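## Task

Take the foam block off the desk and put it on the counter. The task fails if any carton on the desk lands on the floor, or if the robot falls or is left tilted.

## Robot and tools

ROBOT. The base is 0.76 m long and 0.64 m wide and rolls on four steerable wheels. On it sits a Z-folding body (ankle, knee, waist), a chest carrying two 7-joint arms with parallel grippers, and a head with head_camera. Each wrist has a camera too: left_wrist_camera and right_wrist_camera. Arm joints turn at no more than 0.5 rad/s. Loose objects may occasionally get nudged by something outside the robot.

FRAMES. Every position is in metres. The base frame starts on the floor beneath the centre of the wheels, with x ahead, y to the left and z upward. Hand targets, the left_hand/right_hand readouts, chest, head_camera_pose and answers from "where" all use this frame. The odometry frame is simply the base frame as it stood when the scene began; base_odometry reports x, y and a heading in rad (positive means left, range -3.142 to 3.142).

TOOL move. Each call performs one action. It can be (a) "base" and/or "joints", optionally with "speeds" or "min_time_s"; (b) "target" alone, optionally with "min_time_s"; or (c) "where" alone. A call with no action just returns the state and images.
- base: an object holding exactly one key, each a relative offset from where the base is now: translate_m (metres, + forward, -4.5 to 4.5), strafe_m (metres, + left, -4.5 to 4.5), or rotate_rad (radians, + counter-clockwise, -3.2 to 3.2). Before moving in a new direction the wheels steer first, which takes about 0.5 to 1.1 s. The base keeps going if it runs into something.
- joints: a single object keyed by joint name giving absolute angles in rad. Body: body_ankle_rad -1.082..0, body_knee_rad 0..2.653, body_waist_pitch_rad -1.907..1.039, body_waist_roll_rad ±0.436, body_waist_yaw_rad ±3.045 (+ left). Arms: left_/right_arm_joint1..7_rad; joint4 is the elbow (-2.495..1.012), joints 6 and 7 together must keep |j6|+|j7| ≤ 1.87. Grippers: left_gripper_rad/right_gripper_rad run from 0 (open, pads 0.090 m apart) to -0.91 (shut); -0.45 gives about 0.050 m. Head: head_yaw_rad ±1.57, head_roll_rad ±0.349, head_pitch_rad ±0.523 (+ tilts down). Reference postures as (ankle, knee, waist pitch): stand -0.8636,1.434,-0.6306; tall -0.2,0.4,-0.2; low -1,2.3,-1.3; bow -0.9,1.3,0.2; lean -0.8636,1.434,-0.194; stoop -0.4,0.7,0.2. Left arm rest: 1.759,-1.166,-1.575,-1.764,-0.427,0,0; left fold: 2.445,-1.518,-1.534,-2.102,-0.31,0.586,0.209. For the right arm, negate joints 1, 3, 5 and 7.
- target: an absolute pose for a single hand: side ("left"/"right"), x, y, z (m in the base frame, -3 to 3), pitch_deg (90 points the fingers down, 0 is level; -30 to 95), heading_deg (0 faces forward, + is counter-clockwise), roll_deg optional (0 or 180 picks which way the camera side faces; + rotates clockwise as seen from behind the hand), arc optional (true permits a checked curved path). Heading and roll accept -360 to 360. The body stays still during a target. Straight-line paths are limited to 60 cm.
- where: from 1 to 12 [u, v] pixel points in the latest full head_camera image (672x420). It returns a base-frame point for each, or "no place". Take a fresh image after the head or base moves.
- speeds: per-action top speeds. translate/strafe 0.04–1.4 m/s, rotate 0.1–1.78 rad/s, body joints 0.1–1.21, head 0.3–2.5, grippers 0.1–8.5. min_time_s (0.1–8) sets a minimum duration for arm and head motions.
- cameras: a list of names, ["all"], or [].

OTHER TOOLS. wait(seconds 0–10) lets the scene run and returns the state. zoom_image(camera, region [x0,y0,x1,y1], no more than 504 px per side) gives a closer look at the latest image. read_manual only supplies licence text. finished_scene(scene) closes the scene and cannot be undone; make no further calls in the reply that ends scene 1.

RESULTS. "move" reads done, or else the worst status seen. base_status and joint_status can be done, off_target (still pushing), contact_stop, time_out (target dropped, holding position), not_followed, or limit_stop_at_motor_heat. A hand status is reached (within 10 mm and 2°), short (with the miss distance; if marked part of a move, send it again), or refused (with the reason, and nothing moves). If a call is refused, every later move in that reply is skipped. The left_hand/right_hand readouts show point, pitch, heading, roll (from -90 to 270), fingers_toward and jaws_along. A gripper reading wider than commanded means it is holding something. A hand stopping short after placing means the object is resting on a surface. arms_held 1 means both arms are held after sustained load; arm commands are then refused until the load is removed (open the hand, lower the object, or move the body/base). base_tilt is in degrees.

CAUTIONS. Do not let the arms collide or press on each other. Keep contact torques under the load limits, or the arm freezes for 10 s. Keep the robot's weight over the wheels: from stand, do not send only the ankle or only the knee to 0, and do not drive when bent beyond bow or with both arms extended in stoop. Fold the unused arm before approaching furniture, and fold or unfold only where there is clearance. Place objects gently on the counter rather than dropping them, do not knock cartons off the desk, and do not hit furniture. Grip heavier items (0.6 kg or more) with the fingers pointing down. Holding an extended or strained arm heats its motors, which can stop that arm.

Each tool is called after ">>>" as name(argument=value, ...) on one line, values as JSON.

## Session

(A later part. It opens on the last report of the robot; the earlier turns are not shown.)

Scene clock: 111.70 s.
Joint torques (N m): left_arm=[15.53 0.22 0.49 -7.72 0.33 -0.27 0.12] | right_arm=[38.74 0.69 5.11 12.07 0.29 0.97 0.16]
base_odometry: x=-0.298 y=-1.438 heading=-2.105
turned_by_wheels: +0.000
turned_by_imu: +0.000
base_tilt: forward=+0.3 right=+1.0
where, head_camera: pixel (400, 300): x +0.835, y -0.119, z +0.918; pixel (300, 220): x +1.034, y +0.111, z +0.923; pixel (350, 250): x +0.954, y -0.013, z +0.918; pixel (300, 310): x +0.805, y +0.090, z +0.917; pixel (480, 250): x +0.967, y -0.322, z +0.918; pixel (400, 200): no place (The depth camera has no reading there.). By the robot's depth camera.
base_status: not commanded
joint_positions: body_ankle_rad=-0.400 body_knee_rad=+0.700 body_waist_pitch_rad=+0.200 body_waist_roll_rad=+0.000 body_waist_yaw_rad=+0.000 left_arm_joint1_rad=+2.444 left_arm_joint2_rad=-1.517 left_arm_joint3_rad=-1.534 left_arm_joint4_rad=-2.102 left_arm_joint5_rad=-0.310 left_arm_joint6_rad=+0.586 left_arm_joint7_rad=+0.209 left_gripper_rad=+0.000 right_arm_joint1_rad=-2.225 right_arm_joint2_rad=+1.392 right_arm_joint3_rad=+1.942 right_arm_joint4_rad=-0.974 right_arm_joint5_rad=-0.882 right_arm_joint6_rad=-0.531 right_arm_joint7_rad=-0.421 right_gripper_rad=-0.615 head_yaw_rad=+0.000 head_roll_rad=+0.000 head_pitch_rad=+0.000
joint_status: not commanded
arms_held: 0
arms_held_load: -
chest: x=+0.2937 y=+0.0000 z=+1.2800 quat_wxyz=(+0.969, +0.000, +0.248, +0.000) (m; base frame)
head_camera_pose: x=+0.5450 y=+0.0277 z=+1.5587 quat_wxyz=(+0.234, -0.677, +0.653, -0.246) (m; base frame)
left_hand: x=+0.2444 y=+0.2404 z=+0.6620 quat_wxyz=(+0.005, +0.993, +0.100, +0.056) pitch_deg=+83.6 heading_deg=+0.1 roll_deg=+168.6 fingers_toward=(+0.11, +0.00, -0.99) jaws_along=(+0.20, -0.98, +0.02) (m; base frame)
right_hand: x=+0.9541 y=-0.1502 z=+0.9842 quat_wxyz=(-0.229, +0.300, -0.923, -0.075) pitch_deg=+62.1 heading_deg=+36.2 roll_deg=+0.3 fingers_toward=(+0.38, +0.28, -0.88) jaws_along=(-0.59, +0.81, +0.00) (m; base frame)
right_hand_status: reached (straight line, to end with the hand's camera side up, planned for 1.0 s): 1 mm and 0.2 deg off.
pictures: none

>>> move(target={"side":"right","x":0.955,"y":-0.15,"z":0.94,"pitch_deg":62,"heading_deg":36,"roll_deg":0}, cameras=["right_wrist_camera"])

>>> zoom_image(camera="right_wrist_camera", region=[200, 140, 450, 390])

Scene clock: 113.87 s.
Joint torques (N m): left_arm=[15.96 0.29 0.43 -7.87 0.25 -0.18 0.17] | right_arm=[35.25 1.72 4.53 10.63 0.37 0.85 0.24]
move: done
base_odometry: x=-0.298 y=-1.438 heading=-2.105
turned_by_wheels: +0.000
turned_by_imu: +0.000
base_tilt: forward=+0.3 right=+0.8
base_status: not commanded
joint_positions: body_ankle_rad=-0.400 body_knee_rad=+0.700 body_waist_pitch_rad=+0.200 body_waist_roll_rad=+0.000 body_waist_yaw_rad=+0.000 left_arm_joint1_rad=+2.444 left_arm_joint2_rad=-1.517 left_arm_joint3_rad=-1.534 left_arm_joint4_rad=-2.102 left_arm_joint5_rad=-0.310 left_arm_joint6_rad=+0.586 left_arm_joint7_rad=+0.209 left_gripper_rad=+0.000 right_arm_joint1_rad=-2.315 right_arm_joint2_rad=+1.398 right_arm_joint3_rad=+1.942 right_arm_joint4_rad=-0.936 right_arm_joint5_rad=-0.880 right_arm_joint6_rad=-0.470 right_arm_joint7_rad=-0.392 right_gripper_rad=-0.615 head_yaw_rad=+0.000 head_roll_rad=+0.000 head_pitch_rad=+0.000
joint_status: not commanded
arms_held: 0
arms_held_load: -
chest: x=+0.2937 y=+0.0000 z=+1.2800 quat_wxyz=(+0.969, +0.000, +0.248, +0.000) (m; base frame)
head_camera_pose: x=+0.5449 y=+0.0277 z=+1.5587 quat_wxyz=(+0.234, -0.677, +0.653, -0.246) (m; base frame)
left_hand: x=+0.2444 y=+0.2404 z=+0.6620 quat_wxyz=(+0.005, +0.993, +0.100, +0.055) pitch_deg=+83.6 heading_deg=+0.1 roll_deg=+168.6 fingers_toward=(+0.11, +0.00, -0.99) jaws_along=(+0.20, -0.98, +0.02) (m; base frame)
right_hand: x=+0.9584 y=-0.1513 z=+0.9462 quat_wxyz=(-0.235, +0.299, -0.922, -0.074) pitch_deg=+61.5 heading_deg=+35.5 roll_deg=-0.4 fingers_toward=(+0.39, +0.28, -0.88) jaws_along=(-0.59, +0.81, +0.00) (m; base frame)
right_hand_status: reached (straight line, to end with the hand's camera side up, planned for 0.5 s): 7 mm and 0.6 deg off.
pictures: right_wrist_camera
camera_calibration:
right_wrist_camera: T_world_to_cam=[[0.595606, -0.802927, 0.0237076, -0.71966], [-0.802931, -0.594225, 0.0468877, 0.641738], [-0.0235598, -0.0469621, -0.998619, 1.09857], [0, 0, 0, 1]] pos_world=[0.969787, -0.144907, 1.08402]

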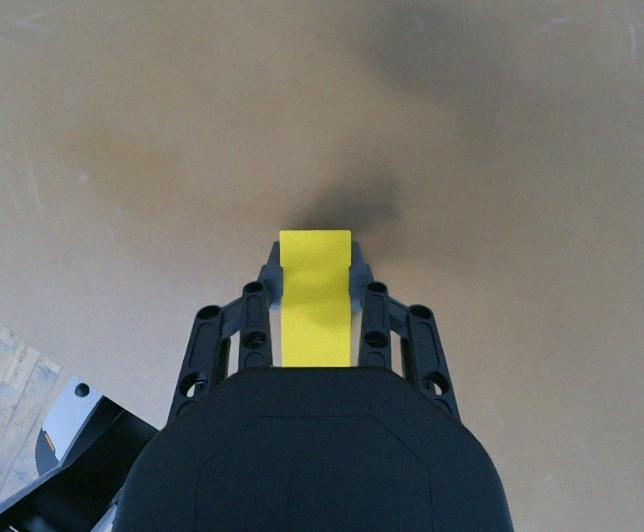

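Scaled by 2.016 from the camera's 644x532 image, which has a finer 1265x1045 frame.

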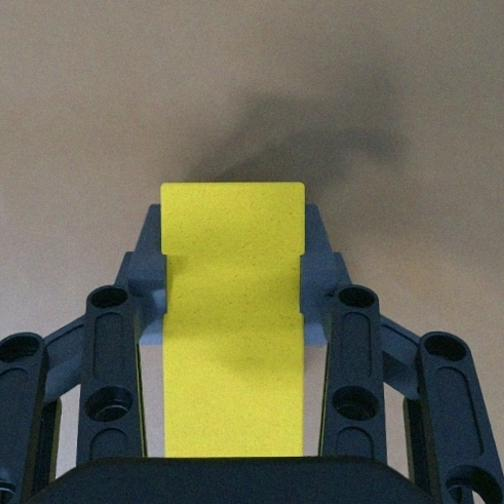

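>>> move(joints={"right_gripper_rad":-0.2}, speeds={"right_gripper_rad":0.5})

>>> move(target={"side":"right","x":0.955,"y":-0.15,"z":1.1,"pitch_deg":62,"heading_deg":36,"roll_deg":0}, cameras=["head_camera"])

Scene clock: 116.07 s.
Joint torques (N m): left_arm=[15.87 0.65 0.55 -7.87 0.2 -0.24 0.12] | right_arm=[38.87 1.36 4.77 11.5 0.52 0.78 0.18]
move: done
base_odometry: x=-0.298 y=-1.438 heading=-2.105
turned_by_wheels: +0.000
turned_by_imu: +0.000
base_tilt: forward=+0.2 right=+0.8
base_status: not commanded
joint_positions: body_ankle_rad=-0.400 body_knee_rad=+0.700 body_waist_pitch_rad=+0.200 body_waist_roll_rad=+0.000 body_waist_yaw_rad=+0.000 left_arm_joint1_rad=+2.444 left_arm_joint2_rad=-1.517 left_arm_joint3_rad=-1.534 left_arm_joint4_rad=-2.102 left_arm_joint5_rad=-0.310 left_arm_joint6_rad=+0.586 left_arm_joint7_rad=+0.209 left_gripper_rad=+0.000 right_arm_joint1_rad=-2.322 right_arm_joint2_rad=+1.399 right_arm_joint3_rad=+1.942 right_arm_joint4_rad=-0.938 right_arm_joint5_rad=-0.880 right_arm_joint6_rad=-0.470 right_arm_joint7_rad=-0.392 right_gripper_rad=-0.201 head_yaw_rad=+0.000 head_roll_rad=+0.000 head_pitch_rad=+0.000
joint_status: all done
arms_held: 0
arms_held_load: -
chest: x=+0.2937 y=+0.0000 z=+1.2800 quat_wxyz=(+0.969, +0.000, +0.248, +0.000) (m; base frame)
head_camera_pose: x=+0.5449 y=+0.0277 z=+1.5587 quat_wxyz=(+0.234, -0.677, +0.653, -0.246) (m; base frame)
left_hand: x=+0.2444 y=+0.2404 z=+0.6620 quat_wxyz=(+0.005, +0.993, +0.100, +0.055) pitch_deg=+83.6 heading_deg=+0.1 roll_deg=+168.6 fingers_toward=(+0.11, +0.00, -0.99) jaws_along=(+0.20, -0.98, +0.02) (m; base frame)
right_hand: x=+0.9551 y=-0.1508 z=+0.9407 quat_wxyz=(-0.231, +0.299, -0.923, -0.075) pitch_deg=+61.9 heading_deg=+36.0 roll_deg=+0.1 fingers_toward=(+0.38, +0.28, -0.88) jaws_along=(-0.59, +0.81, +0.00) (m; base frame)
pictures: none

Scene clock: 117.53 s.
Joint torques (N m): left_arm=[15.66 0.22 0.37 -7.86 0.32 -0.19 0.14] | right_arm=[37.31 1.73 4.33 12.82 0.19 0.46 -0.48]
move: done
base_odometry: x=-0.298 y=-1.438 heading=-2.105
turned_by_wheels: +0.000
turned_by_imu: +0.000
base_tilt: forward=+0.3 right=+0.9
base_status: not commanded
joint_positions: body_ankle_rad=-0.400 body_knee_rad=+0.700 body_waist_pitch_rad=+0.200 body_waist_roll_rad=+0.000 body_waist_yaw_rad=+0.000 left_arm_joint1_rad=+2.444 left_arm_joint2_rad=-1.517 left_arm_joint3_rad=-1.534 left_arm_joint4_rad=-2.102 left_arm_joint5_rad=-0.310 left_arm_joint6_rad=+0.586 left_arm_joint7_rad=+0.209 left_gripper_rad=+0.000 right_arm_joint1_rad=-2.038 right_arm_joint2_rad=+1.403 right_arm_joint3_rad=+1.940 right_arm_joint4_rad=-0.926 right_arm_joint5_rad=-0.925 right_arm_joint6_rad=-0.716 right_arm_joint7_rad=-0.572 right_gripper_rad=-0.200 head_yaw_rad=+0.000 head_roll_rad=+0.000 head_pitch_rad=+0.000
joint_status: not commanded
arms_held: 0
arms_held_load: -
chest: x=+0.2937 y=+0.0000 z=+1.2800 quat_wxyz=(+0.969, +0.000, +0.248, +0.000) (m; base frame)
head_camera_pose: x=+0.5449 y=+0.0277 z=+1.5587 quat_wxyz=(+0.234, -0.677, +0.653, -0.246) (m; base frame)
left_hand: x=+0.2444 y=+0.2404 z=+0.6620 quat_wxyz=(+0.005, +0.993, +0.100, +0.055) pitch_deg=+83.6 heading_deg=+0.1 roll_deg=+168.6 fingers_toward=(+0.11, +0.00, -0.99) jaws_along=(+0.20, -0.98, +0.02) (m; base frame)
right_hand: x=+0.9554 y=-0.1508 z=+1.1001 quat_wxyz=(-0.231, +0.299, -0.923, -0.075) pitch_deg=+61.9 heading_deg=+36.0 roll_deg=+0.1 fingers_toward=(+0.38, +0.28, -0.88) jaws_along=(-0.59, +0.81, +0.00) (m; base frame)
right_hand_status: reached (straight line, to end with the hand's camera side up, planned for 1.0 s): 1 mm and 0.2 deg off.
pictures: head_camera
camera_calibration:
head_camera: T_world_to_cam=[[0.0253681, -0.999312, 0.0270677, -0.0282886], [-0.769542, -0.0368038, -0.637535, 1.41411], [0.638092, -0.00465667, -0.769946, 0.852528], [0, 0, 0, 1]] pos_world=[0.544939, 0.0277453, 1.55871]

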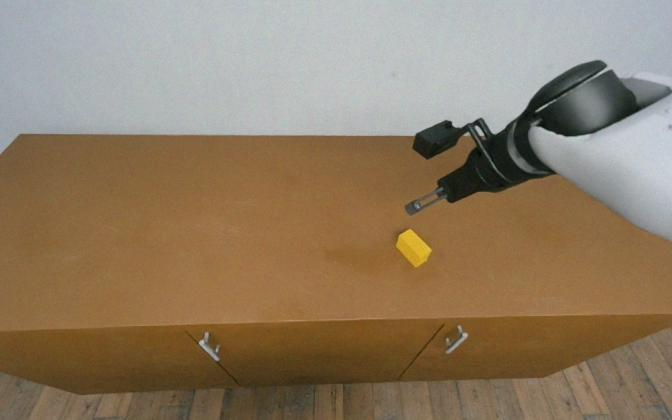

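>>> finished_scene(scene=2)

The scene is finished: the task was done.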